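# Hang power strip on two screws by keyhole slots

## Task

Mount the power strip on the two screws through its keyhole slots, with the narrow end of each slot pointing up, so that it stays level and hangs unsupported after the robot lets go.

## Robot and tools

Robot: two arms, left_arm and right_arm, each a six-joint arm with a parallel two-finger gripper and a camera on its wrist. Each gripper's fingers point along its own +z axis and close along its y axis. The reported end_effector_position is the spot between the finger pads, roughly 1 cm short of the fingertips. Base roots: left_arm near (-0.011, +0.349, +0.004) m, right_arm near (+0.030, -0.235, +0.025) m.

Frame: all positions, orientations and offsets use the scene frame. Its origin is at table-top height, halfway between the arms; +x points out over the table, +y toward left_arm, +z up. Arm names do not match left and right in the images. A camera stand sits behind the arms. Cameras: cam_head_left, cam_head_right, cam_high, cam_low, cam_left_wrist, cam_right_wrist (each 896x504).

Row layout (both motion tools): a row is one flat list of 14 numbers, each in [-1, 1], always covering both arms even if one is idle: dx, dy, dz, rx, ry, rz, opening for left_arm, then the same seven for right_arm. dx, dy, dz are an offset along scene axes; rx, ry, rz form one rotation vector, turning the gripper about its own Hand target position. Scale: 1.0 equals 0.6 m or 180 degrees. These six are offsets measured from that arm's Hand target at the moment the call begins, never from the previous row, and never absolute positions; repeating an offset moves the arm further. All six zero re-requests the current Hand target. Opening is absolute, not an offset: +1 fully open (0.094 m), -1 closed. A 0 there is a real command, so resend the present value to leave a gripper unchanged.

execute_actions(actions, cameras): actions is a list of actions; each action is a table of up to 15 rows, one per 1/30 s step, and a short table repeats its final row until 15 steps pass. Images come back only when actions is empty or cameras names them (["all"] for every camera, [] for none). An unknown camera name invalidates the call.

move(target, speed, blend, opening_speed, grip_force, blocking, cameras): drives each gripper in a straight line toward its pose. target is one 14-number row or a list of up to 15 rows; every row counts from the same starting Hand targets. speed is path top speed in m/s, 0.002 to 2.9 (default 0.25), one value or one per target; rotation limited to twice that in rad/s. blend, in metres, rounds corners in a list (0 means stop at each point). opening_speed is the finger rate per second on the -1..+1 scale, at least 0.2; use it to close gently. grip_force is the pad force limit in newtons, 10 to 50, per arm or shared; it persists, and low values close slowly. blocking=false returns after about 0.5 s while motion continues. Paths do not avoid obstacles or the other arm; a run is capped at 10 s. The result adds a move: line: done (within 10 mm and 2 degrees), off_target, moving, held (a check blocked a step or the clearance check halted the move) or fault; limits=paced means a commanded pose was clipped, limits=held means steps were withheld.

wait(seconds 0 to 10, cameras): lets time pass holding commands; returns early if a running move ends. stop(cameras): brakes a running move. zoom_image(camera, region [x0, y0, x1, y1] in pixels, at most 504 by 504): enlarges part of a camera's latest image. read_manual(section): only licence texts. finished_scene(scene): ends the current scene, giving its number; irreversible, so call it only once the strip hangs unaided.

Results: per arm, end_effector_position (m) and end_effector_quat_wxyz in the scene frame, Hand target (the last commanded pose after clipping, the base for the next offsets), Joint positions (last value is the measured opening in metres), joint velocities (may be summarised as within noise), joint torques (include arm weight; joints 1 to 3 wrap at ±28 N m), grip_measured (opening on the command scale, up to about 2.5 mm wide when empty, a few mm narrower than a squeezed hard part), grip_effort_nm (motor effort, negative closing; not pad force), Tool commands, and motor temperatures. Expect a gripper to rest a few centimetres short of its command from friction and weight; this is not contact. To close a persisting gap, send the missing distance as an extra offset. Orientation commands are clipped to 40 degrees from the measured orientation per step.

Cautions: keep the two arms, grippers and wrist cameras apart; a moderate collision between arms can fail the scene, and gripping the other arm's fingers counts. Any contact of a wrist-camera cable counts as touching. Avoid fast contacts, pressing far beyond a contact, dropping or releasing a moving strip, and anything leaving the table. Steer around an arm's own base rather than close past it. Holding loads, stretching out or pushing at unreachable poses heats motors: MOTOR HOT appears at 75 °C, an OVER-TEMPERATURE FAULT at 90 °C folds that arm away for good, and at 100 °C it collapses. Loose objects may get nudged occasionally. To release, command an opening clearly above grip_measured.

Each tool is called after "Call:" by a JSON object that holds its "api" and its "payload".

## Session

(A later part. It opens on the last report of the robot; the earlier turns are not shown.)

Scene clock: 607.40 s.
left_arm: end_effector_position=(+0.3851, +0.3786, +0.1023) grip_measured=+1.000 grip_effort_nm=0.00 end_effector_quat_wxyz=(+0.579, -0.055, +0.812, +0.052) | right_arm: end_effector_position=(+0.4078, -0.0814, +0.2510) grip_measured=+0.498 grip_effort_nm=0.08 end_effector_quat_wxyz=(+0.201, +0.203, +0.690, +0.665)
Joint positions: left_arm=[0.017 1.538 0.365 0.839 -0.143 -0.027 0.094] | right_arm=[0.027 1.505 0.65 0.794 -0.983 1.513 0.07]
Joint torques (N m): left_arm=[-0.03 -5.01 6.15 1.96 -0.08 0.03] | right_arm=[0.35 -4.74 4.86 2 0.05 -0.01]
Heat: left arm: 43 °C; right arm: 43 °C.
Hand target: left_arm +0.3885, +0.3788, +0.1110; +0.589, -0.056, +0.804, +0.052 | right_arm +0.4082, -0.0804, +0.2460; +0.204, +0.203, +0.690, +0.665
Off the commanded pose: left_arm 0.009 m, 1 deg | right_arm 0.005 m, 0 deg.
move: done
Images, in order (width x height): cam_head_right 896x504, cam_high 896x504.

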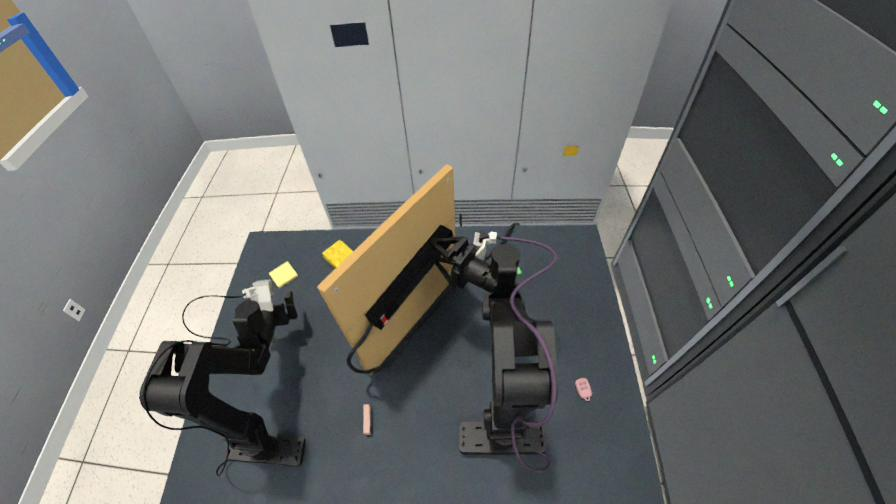

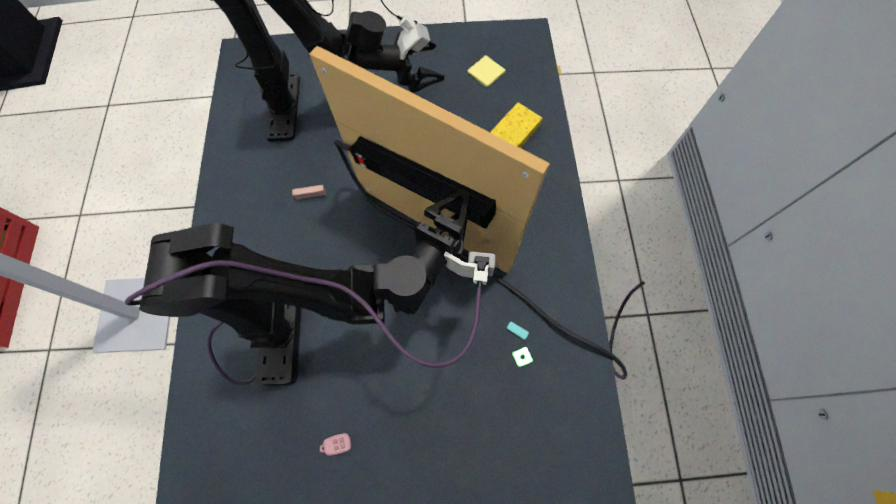

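Call:
{"api": "move", "payload": {"target": [[0, 0, 0, 0, 0, 0, 1, 0, 0, -0.02, 0, 0, 0, 0.5]], "speed": 0.05, "cameras": ["cam_high", "cam_head_right"]}}

Call:
{"api": "zoom_image", "payload": {"camera": "cam_head_right", "region": [360, 200, 500, 340]}}

Call:
{"api": "zoom_image", "payload": {"camera": "cam_high", "region": [320, 120, 540, 300]}}

Scene clock: 609.00 s.
left_arm: end_effector_position=(+0.3851, +0.3786, +0.1023) grip_measured=+1.000 grip_effort_nm=0.00 end_effector_quat_wxyz=(+0.579, -0.055, +0.812, +0.052) | right_arm: end_effector_position=(+0.4084, -0.0815, +0.2419) grip_measured=+0.499 grip_effort_nm=0.07 end_effector_quat_wxyz=(+0.206, +0.199, +0.688, +0.667)
Joint positions: left_arm=[0.017 1.538 0.365 0.839 -0.143 -0.027 0.094] | right_arm=[0.027 1.541 0.626 0.867 -0.982 1.513 0.07]
Joint torques (N m): left_arm=[-0.03 -5.01 6.16 1.96 -0.08 0.03] | right_arm=[0.69 -4.7 4.42 1.86 0.04 -0.05]
Heat: left arm: 43 °C; right arm: 42 °C.
Hand target: left_arm +0.3885, +0.3788, +0.1110; +0.589, -0.056, +0.804, +0.052 | right_arm +0.4082, -0.0804, +0.2339; +0.203, +0.203, +0.690, +0.665
Off the commanded pose: left_arm 0.009 m, 1 deg | right_arm 0.008 m, 1 deg.
move: done
Images, in order (width x height): cam_head_right 896x504, cam_high 896x504.

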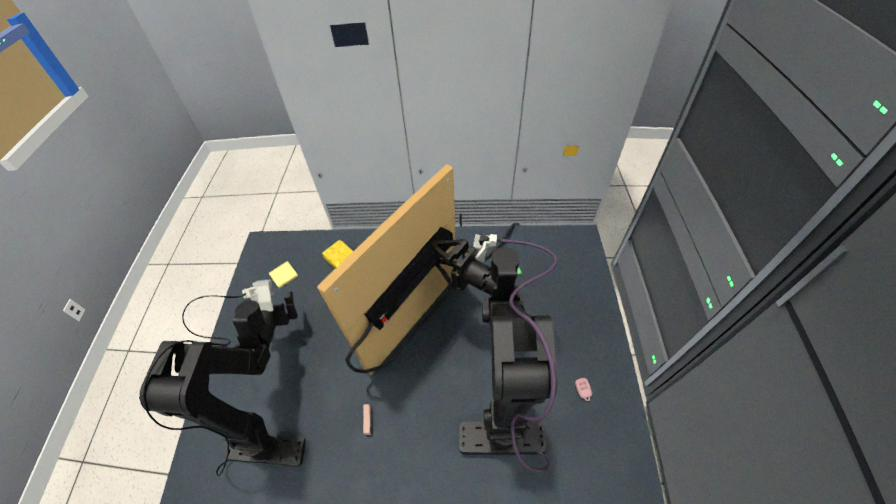

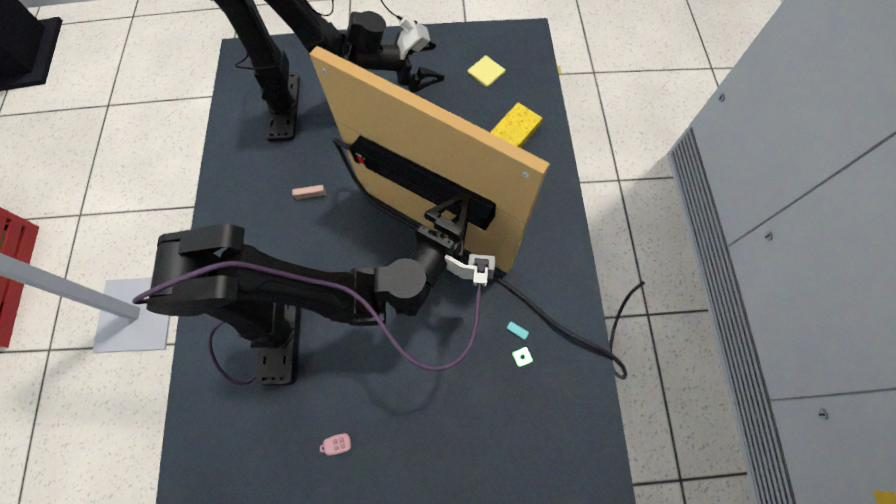

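Scaled by 3.600 from the camera's 896x504 image, which has a finer 1280x720 frame.

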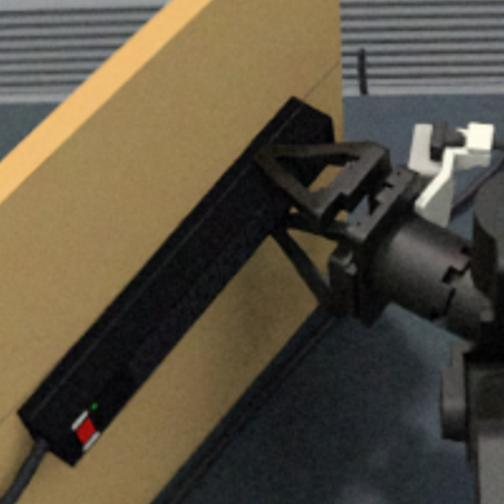

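Scaled by 2.291 from the camera's 896x504 image, which has a finer 1280x720 frame.

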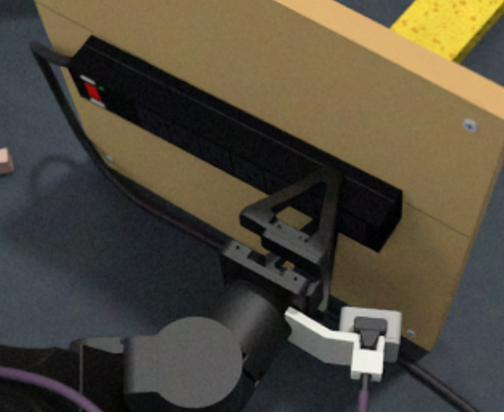

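Call:
{"api": "move", "payload": {"target": [[0, 0, 0, 0, 0, 0, 1, 0, 0, -0.0167, 0, 0, 0, 0.5]], "speed": 0.05, "cameras": ["cam_high", "cam_head_right"]}}

Call:
{"api": "zoom_image", "payload": {"camera": "cam_head_right", "region": [360, 200, 500, 340]}}

Call:
{"api": "zoom_image", "payload": {"camera": "cam_high", "region": [320, 120, 540, 300]}}

Scene clock: 610.97 s.
left_arm: end_effector_position=(+0.3851, +0.3786, +0.1023) grip_measured=+1.000 grip_effort_nm=0.00 end_effector_quat_wxyz=(+0.579, -0.055, +0.812, +0.052) | right_arm: end_effector_position=(+0.4086, -0.0816, +0.2309) grip_measured=+0.499 grip_effort_nm=0.07 end_effector_quat_wxyz=(+0.206, +0.199, +0.688, +0.667)
Joint positions: left_arm=[0.017 1.538 0.365 0.839 -0.143 -0.027 0.094] | right_arm=[0.027 1.576 0.605 0.925 -0.981 1.514 0.07]
Joint torques (N m): left_arm=[-0.03 -5.03 6.13 1.96 -0.08 0.03] | right_arm=[0.5 -5.07 4.49 1.84 0.02 -0.04]
Heat: left arm: 43 °C; right arm: 42 °C.
Hand target: left_arm +0.3885, +0.3788, +0.1110; +0.589, -0.056, +0.804, +0.052 | right_arm +0.4082, -0.0804, +0.2240; +0.204, +0.203, +0.690, +0.665
Off the commanded pose: left_arm 0.009 m, 1 deg | right_arm 0.007 m, 1 deg.
move: done
Images, in order (width x height): cam_head_right 896x504, cam_high 896x504.

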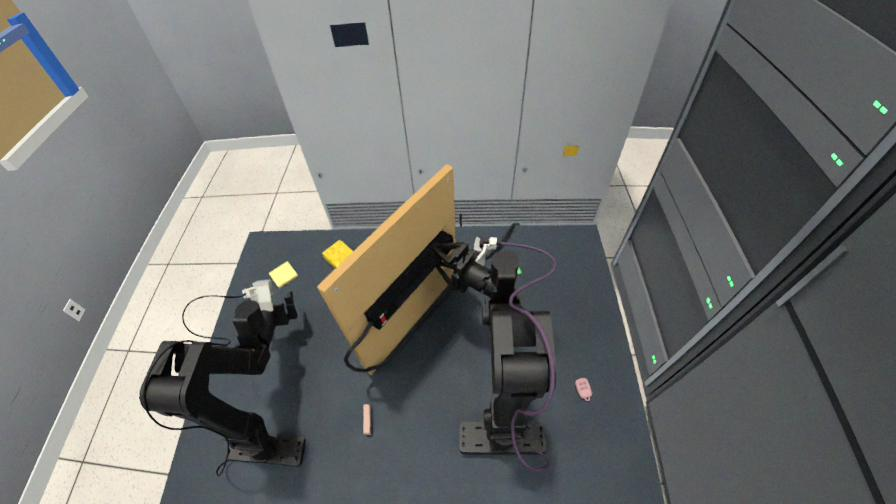

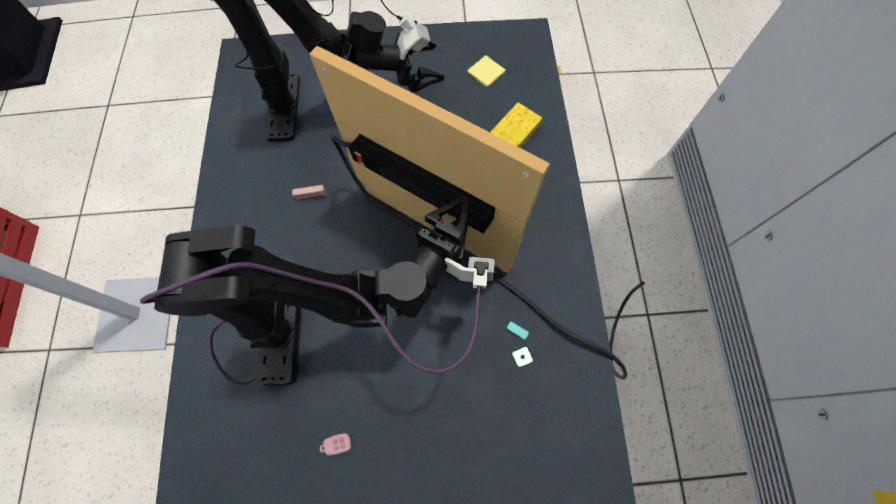

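Scaled by 3.600 from the camera's 896x504 image, which has a finer 1280x720 frame.

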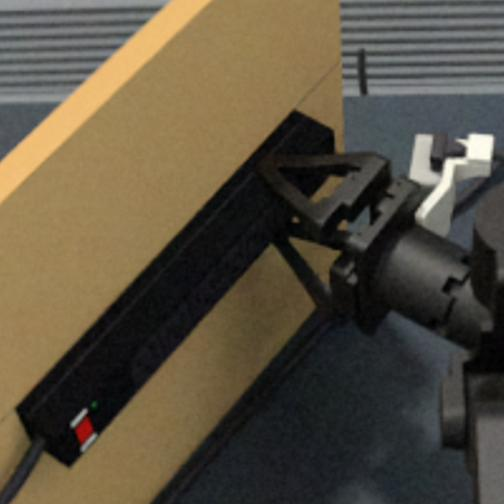

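Scaled by 2.291 from the camera's 896x504 image, which has a finer 1280x720 frame.

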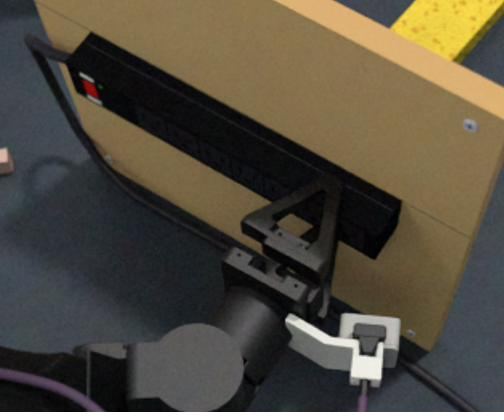

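Call:
{"api": "zoom_image", "payload": {"camera": "cam_high", "region": [450, 175, 510, 235]}}

Call:
{"api": "zoom_image", "payload": {"camera": "cam_high", "region": [330, 115, 400, 165]}}

Call:
{"api": "zoom_image", "payload": {"camera": "cam_head_right", "region": [415, 210, 475, 260]}}

Call:
{"api": "zoom_image", "payload": {"camera": "cam_head_right", "region": [345, 285, 405, 345]}}

Scaled by 8.400 from the camera's 896x504 image, which has a finer 1280x720 frame.

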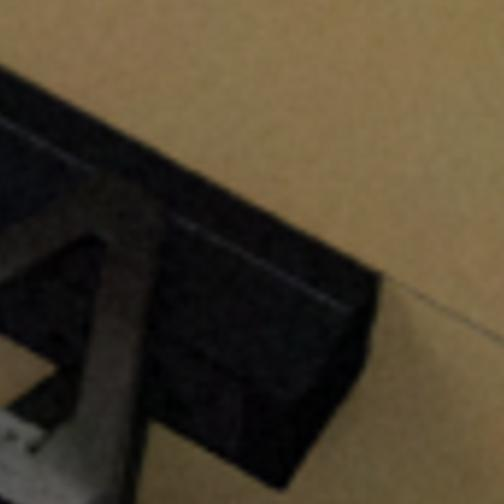

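Scaled by 7.200 from the camera's 896x504 image, which has a finer 1280x720 frame.

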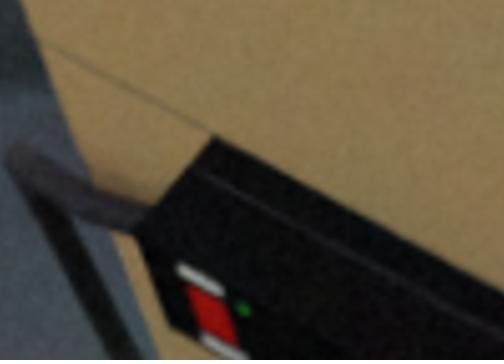

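Scaled by 8.400 from the camera's 896x504 image, which has a finer 1280x720 frame.

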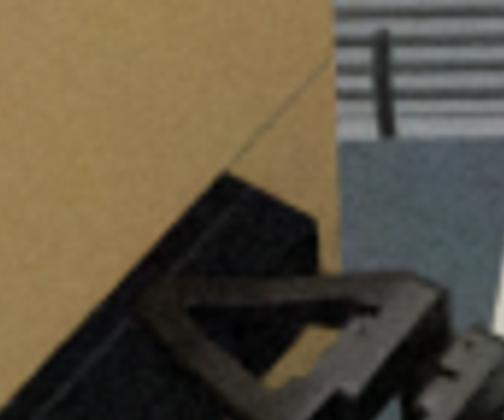

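Scaled by 8.400 from the camera's 896x504 image, which has a finer 1280x720 frame.

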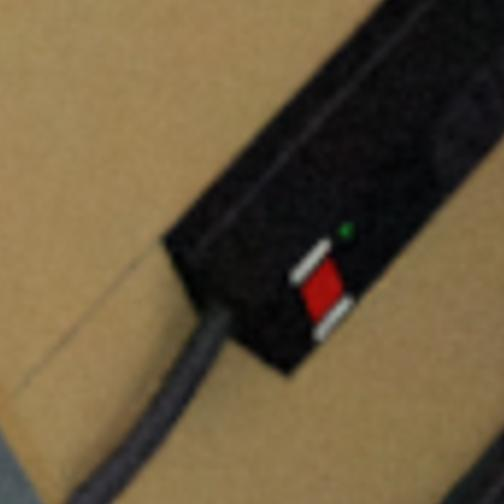

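Call:
{"api": "move", "payload": {"target": [[0, 0, 0, 0, 0, 0, 1, 0, 0, 0.05, 0, 0, 0, 0.5]], "speed": 0.04, "cameras": ["cam_high", "cam_head_right"]}}

Call:
{"api": "zoom_image", "payload": {"camera": "cam_head_right", "region": [360, 200, 500, 340]}}

Call:
{"api": "zoom_image", "payload": {"camera": "cam_high", "region": [320, 120, 540, 300]}}

Scene clock: 615.70 s.
left_arm: end_effector_position=(+0.3851, +0.3786, +0.1023) grip_measured=+1.000 grip_effort_nm=0.00 end_effector_quat_wxyz=(+0.579, -0.055, +0.812, +0.052) | right_arm: end_effector_position=(+0.4066, -0.0817, +0.2390) grip_measured=+0.499 grip_effort_nm=0.07 end_effector_quat_wxyz=(+0.190, +0.215, +0.692, +0.663)
Joint positions: left_arm=[0.017 1.538 0.365 0.839 -0.143 -0.027 0.094] | right_arm=[0.027 1.521 0.629 0.803 -0.98 1.519 0.07]
Joint torques (N m): left_arm=[-0.03 -5.03 6.15 1.96 -0.09 0.03] | right_arm=[0.34 -8.25 7.73 1.59 0 -0.03]
Heat: left arm: 43 °C; right arm: 42 °C.
Hand target: left_arm +0.3885, +0.3788, +0.1110; +0.589, -0.056, +0.804, +0.052 | right_arm +0.4082, -0.0804, +0.2541; +0.204, +0.203, +0.690, +0.665
Off the commanded pose: left_arm 0.009 m, 1 deg | right_arm 0.015 m, 2 deg.
move: off_target (right_arm)
Images, in order (width x height): cam_head_right 896x504, cam_high 896x504.

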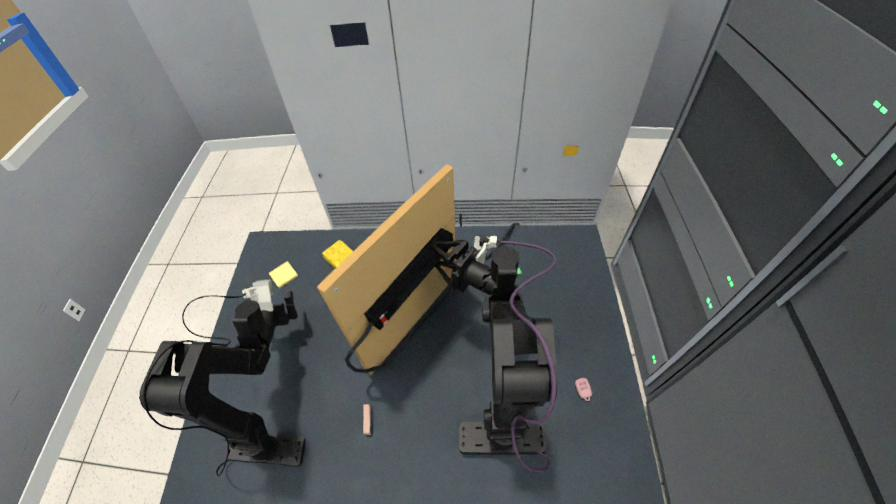

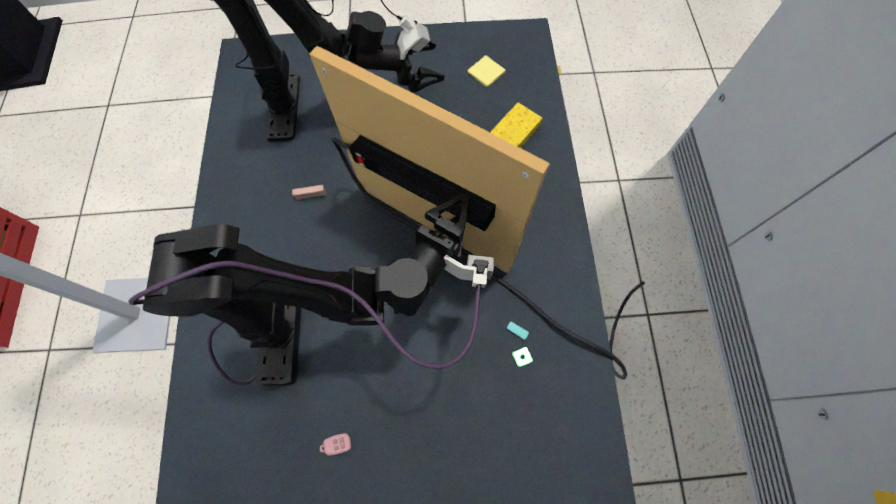

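Scaled by 3.600 from the camera's 896x504 image, which has a finer 1280x720 frame.

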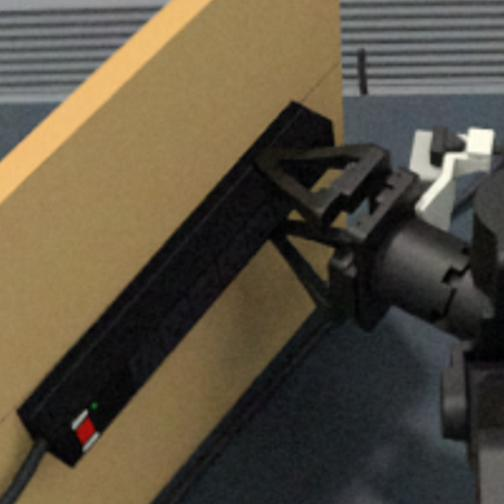

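Scaled by 2.291 from the camera's 896x504 image, which has a finer 1280x720 frame.

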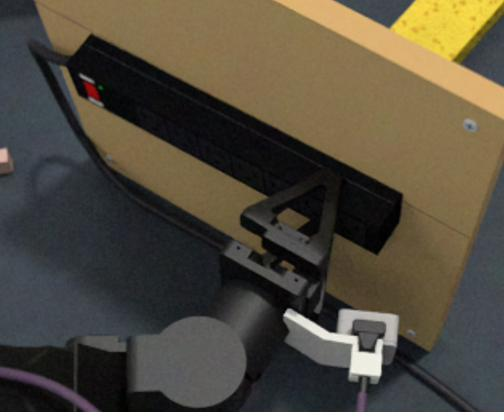

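Call:
{"api": "wait", "payload": {"seconds": 0.1, "cameras": ["cam_head_left", "cam_head_right", "cam_high", "cam_low"]}}

Call:
{"api": "zoom_image", "payload": {"camera": "cam_head_left", "region": [320, 300, 420, 400]}}

Call:
{"api": "zoom_image", "payload": {"camera": "cam_head_right", "region": [325, 290, 425, 390]}}

Call:
{"api": "zoom_image", "payload": {"camera": "cam_high", "region": [310, 110, 430, 230]}}

Call:
{"api": "zoom_image", "payload": {"camera": "cam_low", "region": [540, 210, 640, 310]}}

Scene clock: 639.47 s.
left_arm: end_effector_position=(+0.3851, +0.3786, +0.1023) grip_measured=+1.000 grip_effort_nm=0.00 end_effector_quat_wxyz=(+0.579, -0.055, +0.812, +0.052) | right_arm: end_effector_position=(+0.4065, -0.0817, +0.2389) grip_measured=+0.499 grip_effort_nm=0.06 end_effector_quat_wxyz=(+0.190, +0.215, +0.692, +0.663)
Joint positions: left_arm=[0.017 1.538 0.365 0.839 -0.143 -0.027 0.094] | right_arm=[0.027 1.521 0.629 0.802 -0.98 1.519 0.07]
Joint torques (N m): left_arm=[-0.02 -5.04 6.12 1.97 -0.08 0.03] | right_arm=[0.4 -8.23 7.87 1.56 -0.02 -0.05]
Heat: left arm: 43 °C; right arm: 41 °C.
Hand target: left_arm +0.3885, +0.3788, +0.1110; +0.589, -0.056, +0.804, +0.052 | right_arm +0.4082, -0.0804, +0.2541; +0.204, +0.203, +0.690, +0.665
Tool commands: left_gripper/opening=+1.0 right_gripper/opening=+0.5
Off the commanded pose: left_arm 0.009 m, 1 deg | right_arm 0.015 m, 2 deg.
wait: 0.10 s; at rest from the start
Images, in order (width x height): cam_head_left 896x504, cam_head_right 896x504, cam_high 896x504, cam_low 896x504.

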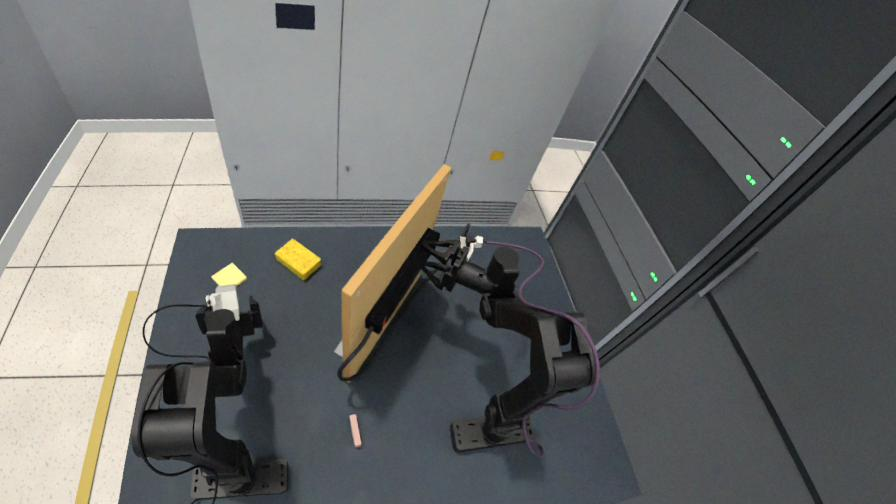

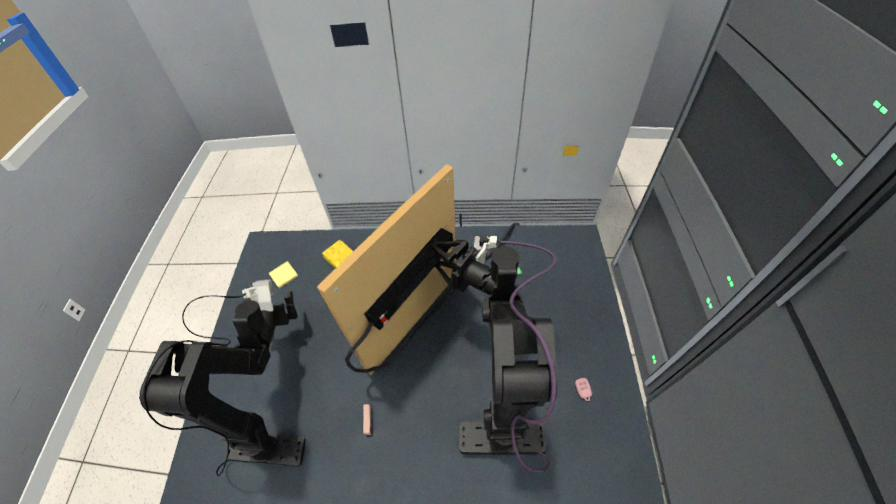

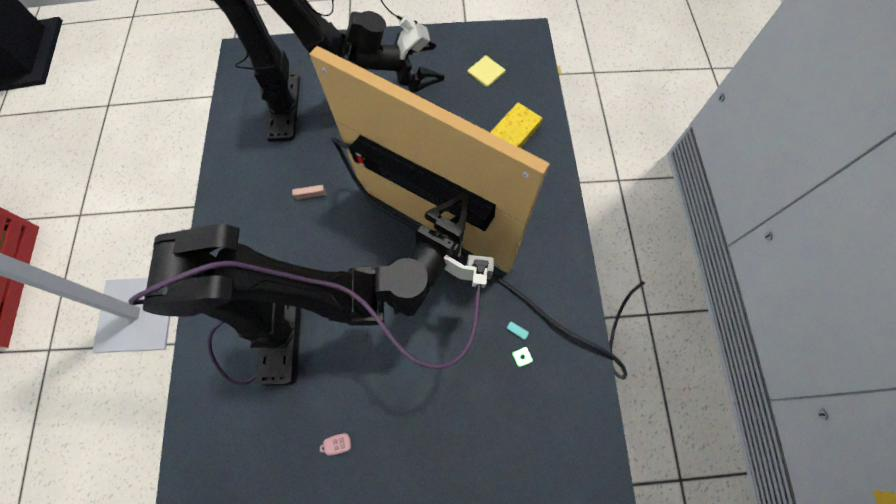

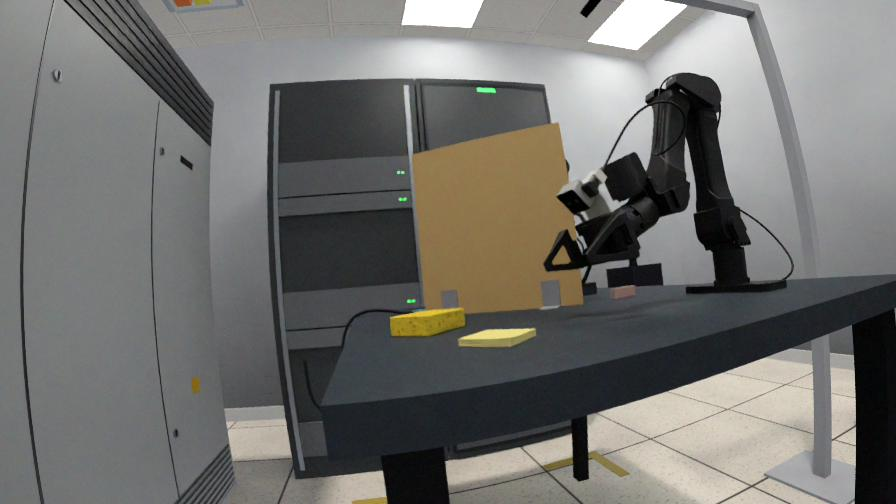

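Scaled by 5.040 from the camera's 896x504 image, which has a finer 1280x720 frame.

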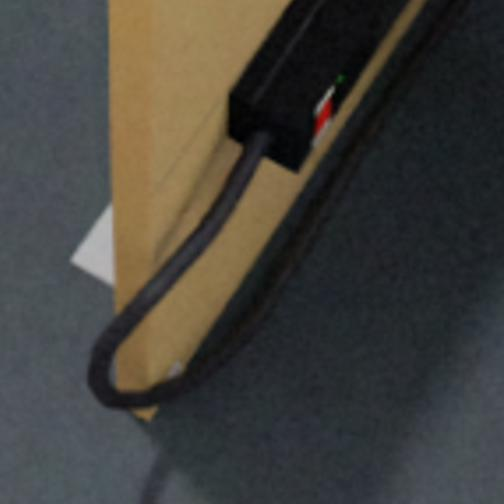

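Scaled by 5.040 from the camera's 896x504 image, which has a finer 1280x720 frame.

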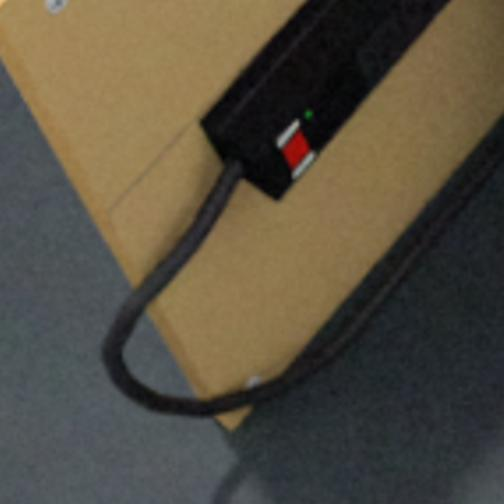

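Scaled by 4.200 from the camera's 896x504 image, which has a finer 1280x720 frame.

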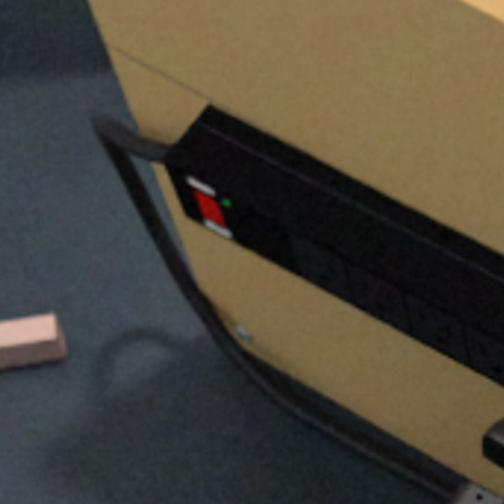

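Scaled by 5.040 from the camera's 896x504 image, which has a finer 1280x720 frame.

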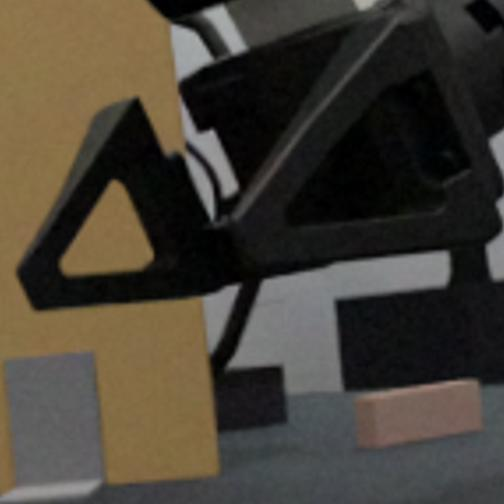

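Call:
{"api": "move", "payload": {"target": [[-0.083, -0.05, 0.2317, 0, 0, 0, 1, 0, 0, -0.05, 0, 0, 0, 0.5], [-0.4282, -0.3762, 0.2177, 0.0941, 0.2294, -0.3238, 1, 0, 0, -0.05, 0, 0, 0, 0.5]], "speed": 0.25, "blend": [0.03, 0], "cameras": ["cam_head_left", "cam_head_right", "cam_left_wrist", "cam_low"]}}

Scene clock: 654.70 s.
left_arm: end_effector_position=(+0.1317, +0.1579, +0.2290) grip_measured=+1.000 grip_effort_nm=0.00 end_effector_quat_wxyz=(+0.223, +0.438, +0.865, -0.096) | right_arm: end_effector_position=(+0.4089, -0.0817, +0.2316) grip_measured=+0.499 grip_effort_nm=0.06 end_effector_quat_wxyz=(+0.205, +0.202, +0.688, +0.667)
Joint positions: left_arm=[-0.954 1.052 1.212 -1.242 -0.041 -0.016 0.094] | right_arm=[0.027 1.574 0.607 0.92 -0.98 1.519 0.07]
Joint torques (N m): left_arm=[-0.66 -1.57 9.76 1.08 0.02 -0.06] | right_arm=[0.25 -5.01 4.33 1.97 -0.03 -0.03]
Heat: left arm: 43 °C; right arm: 41 °C.
Hand target: left_arm +0.1317, +0.1530, +0.2417; +0.234, +0.435, +0.862, -0.108 | right_arm +0.4082, -0.0804, +0.2241; +0.204, +0.203, +0.690, +0.665
Off the commanded pose: left_arm 0.014 m, 2 deg | right_arm 0.008 m, 0 deg.
move: off_target (left_arm)
camera_calibration:
cam_left_wrist: T_world_to_cam=[[-0.798926, -0.60069, -0.0298175, 0.206437], [-0.598239, 0.79881, -0.0633429, 0.00513172], [0.061868, -0.0327683, -0.997546, 0.312771], [0, 0, 0, 1]] pos_world=[0.148647, 0.130154, 0.318484]
Images, in order (width x height): cam_head_left 896x504, cam_head_right 896x504, cam_low 896x504, cam_left_wrist 896x504.

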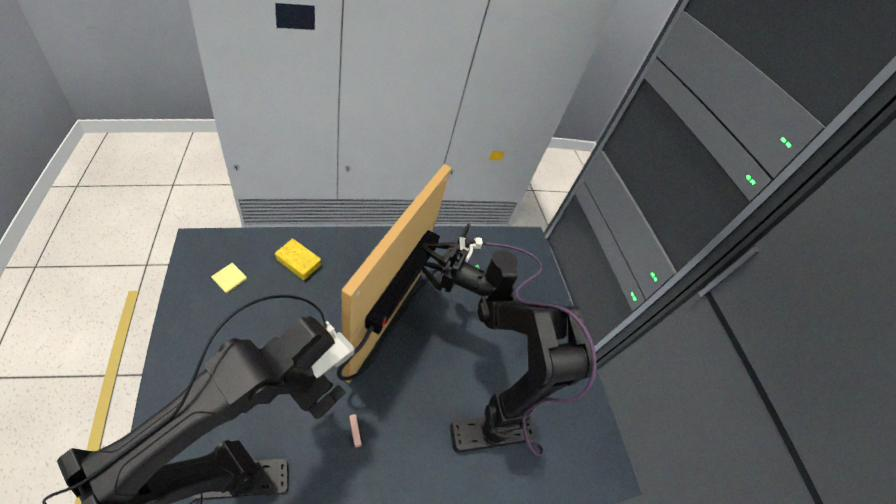

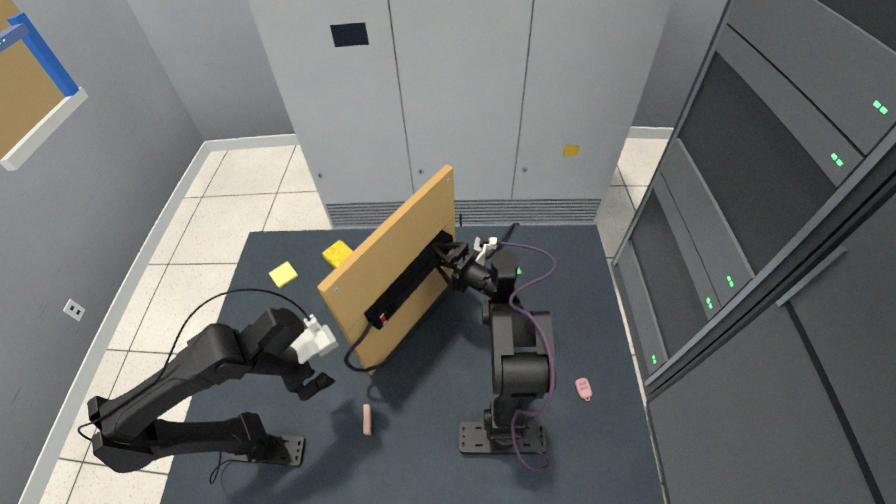

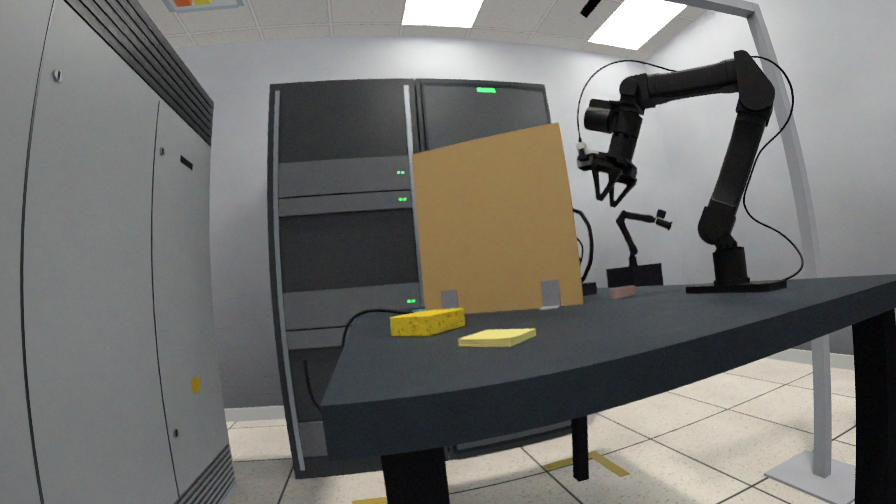

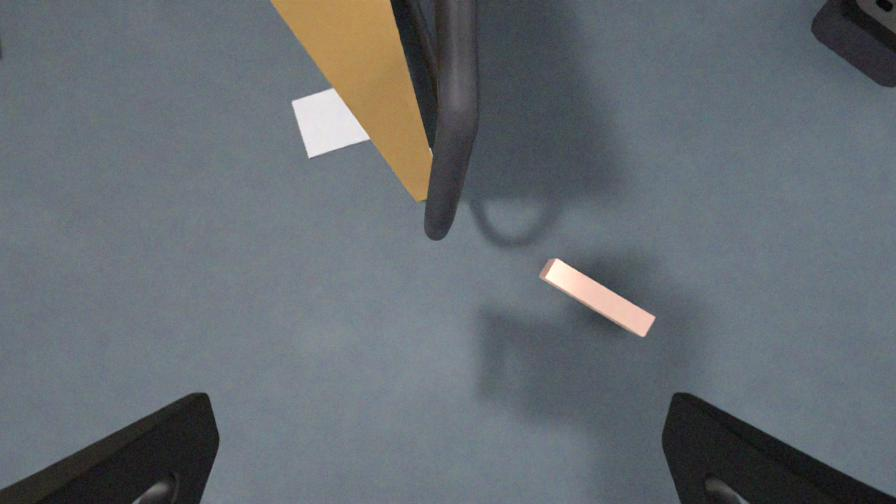

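Call:
{"api": "move", "payload": {"target": [0.0522, -0.0573, -0.1528, -0.0644, -0.0503, 0, 1, 0, 0, 0, 0, 0, 0, 0.5], "speed": 0.1, "cameras": ["cam_head_left", "cam_head_right", "cam_left_wrist", "cam_high", "cam_low"]}}

Call:
{"api": "zoom_image", "payload": {"camera": "cam_head_right", "region": [300, 270, 440, 390]}}

Call:
{"api": "zoom_image", "payload": {"camera": "cam_low", "region": [520, 150, 680, 310]}}

Scene clock: 659.47 s.
left_arm: end_effector_position=(+0.1618, +0.1184, +0.1482) grip_measured=+1.000 grip_effort_nm=0.00 end_effector_quat_wxyz=(+0.336, +0.416, +0.830, -0.156) | right_arm: end_effector_position=(+0.4089, -0.0817, +0.2316) grip_measured=+0.499 grip_effort_nm=0.06 end_effector_quat_wxyz=(+0.205, +0.202, +0.688, +0.667)
Joint positions: left_arm=[-0.944 0.939 0.677 -0.549 -0.037 -0.01 0.094] | right_arm=[0.027 1.574 0.607 0.92 -0.98 1.519 0.07]
Joint torques (N m): left_arm=[0.68 -2.65 6.45 1.69 0.02 0.15] | right_arm=[0.28 -5 4.34 1.9 -0.01 -0.08]
Motor temperatures (°C): left_arm=[26 29 43 43 27 27 26] | right_arm=[28 29 40 35 26 25 24]
Heat: left arm: 43 °C; right arm: 40 °C.
Hand target: left_arm +0.1630, +0.1187, +0.1500; +0.344, +0.417, +0.826, -0.160 | right_arm +0.4082, -0.0804, +0.2241; +0.204, +0.203, +0.690, +0.665
Off the commanded pose: left_arm 0.002 m, 1 deg | right_arm 0.008 m, 0 deg.
move: done
camera_calibration:
cam_left_wrist: T_world_to_cam=[[-0.793579, -0.608127, -0.0203424, 0.202939], [-0.569523, 0.75414, -0.326981, 0.0893223], [0.214187, -0.2479, -0.944812, 0.222065], [0, 0, 0, 1]] pos_world=[0.164356, 0.111101, 0.243144]
Images, in order (width x height): cam_head_left 896x504, cam_head_right 896x504, cam_high 896x504, cam_low 896x504, cam_left_wrist 896x504.

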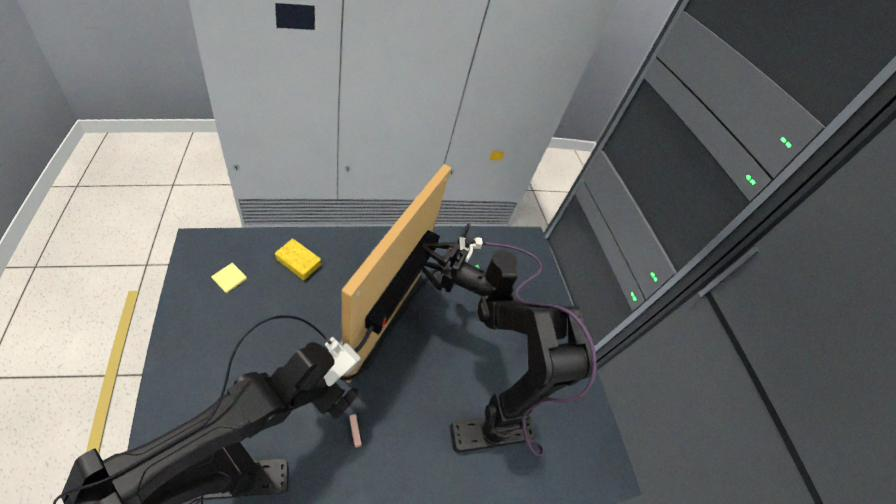

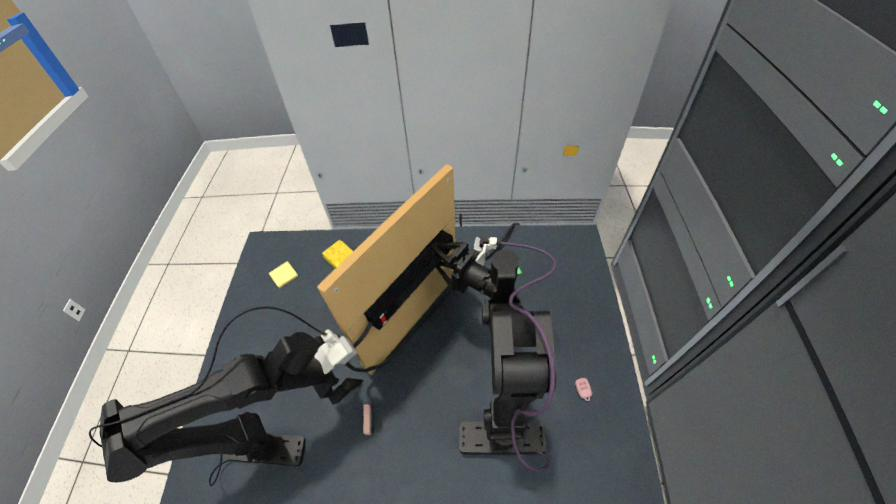

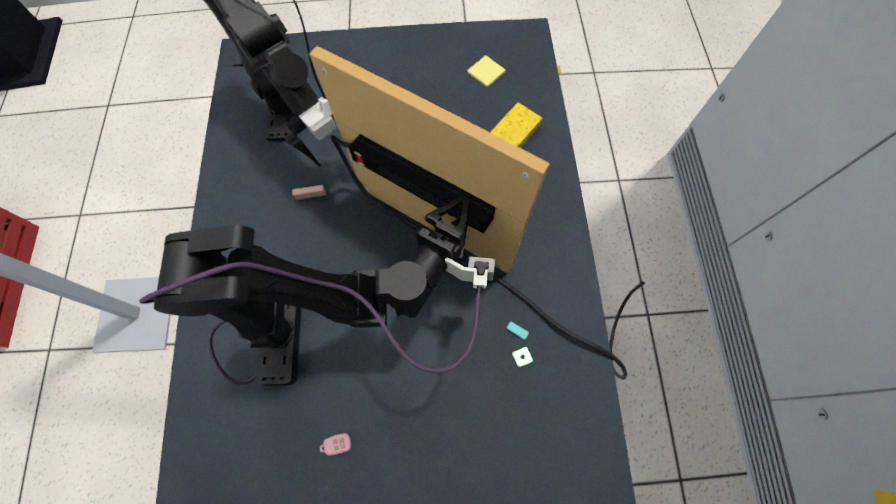

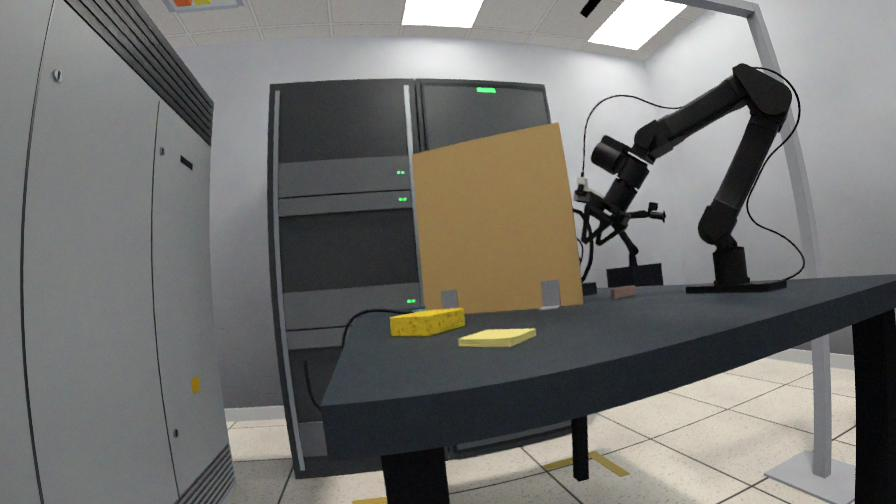

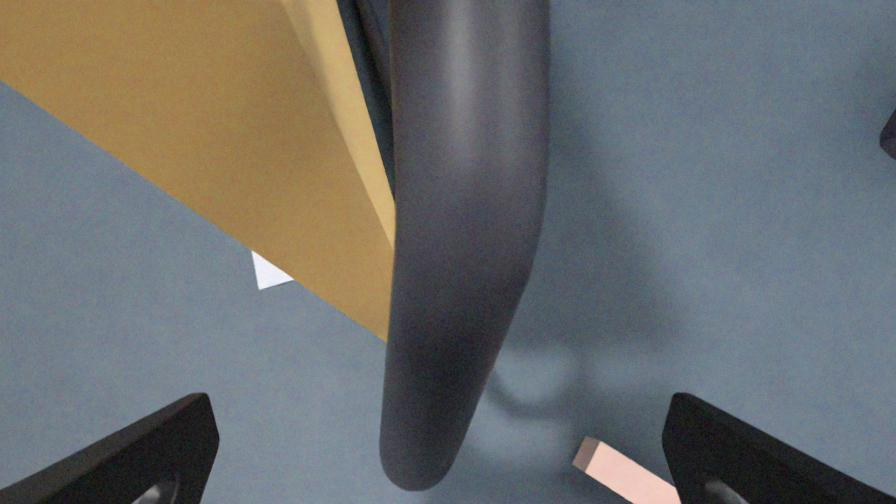

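Scaled by 3.600 from the camera's 896x504 image, which has a finer 1280x720 frame.

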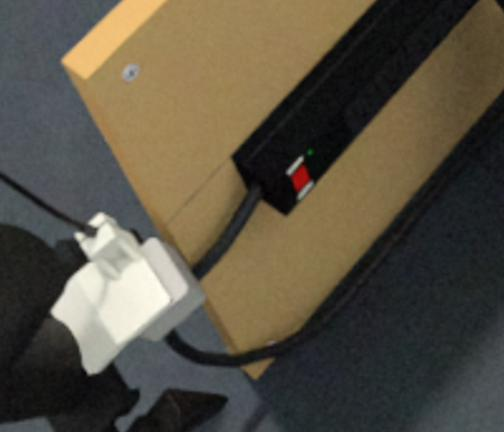

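Scaled by 3.150 from the camera's 896x504 image, which has a finer 1280x720 frame.

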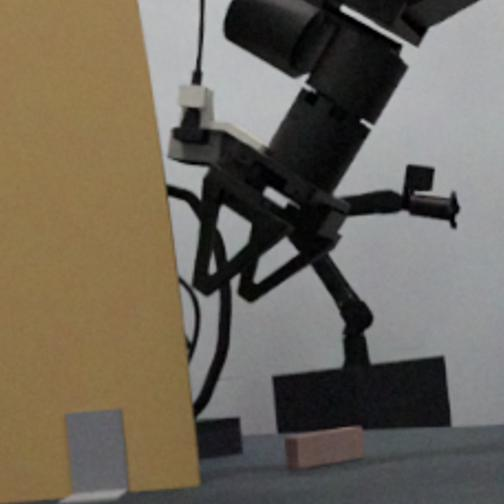

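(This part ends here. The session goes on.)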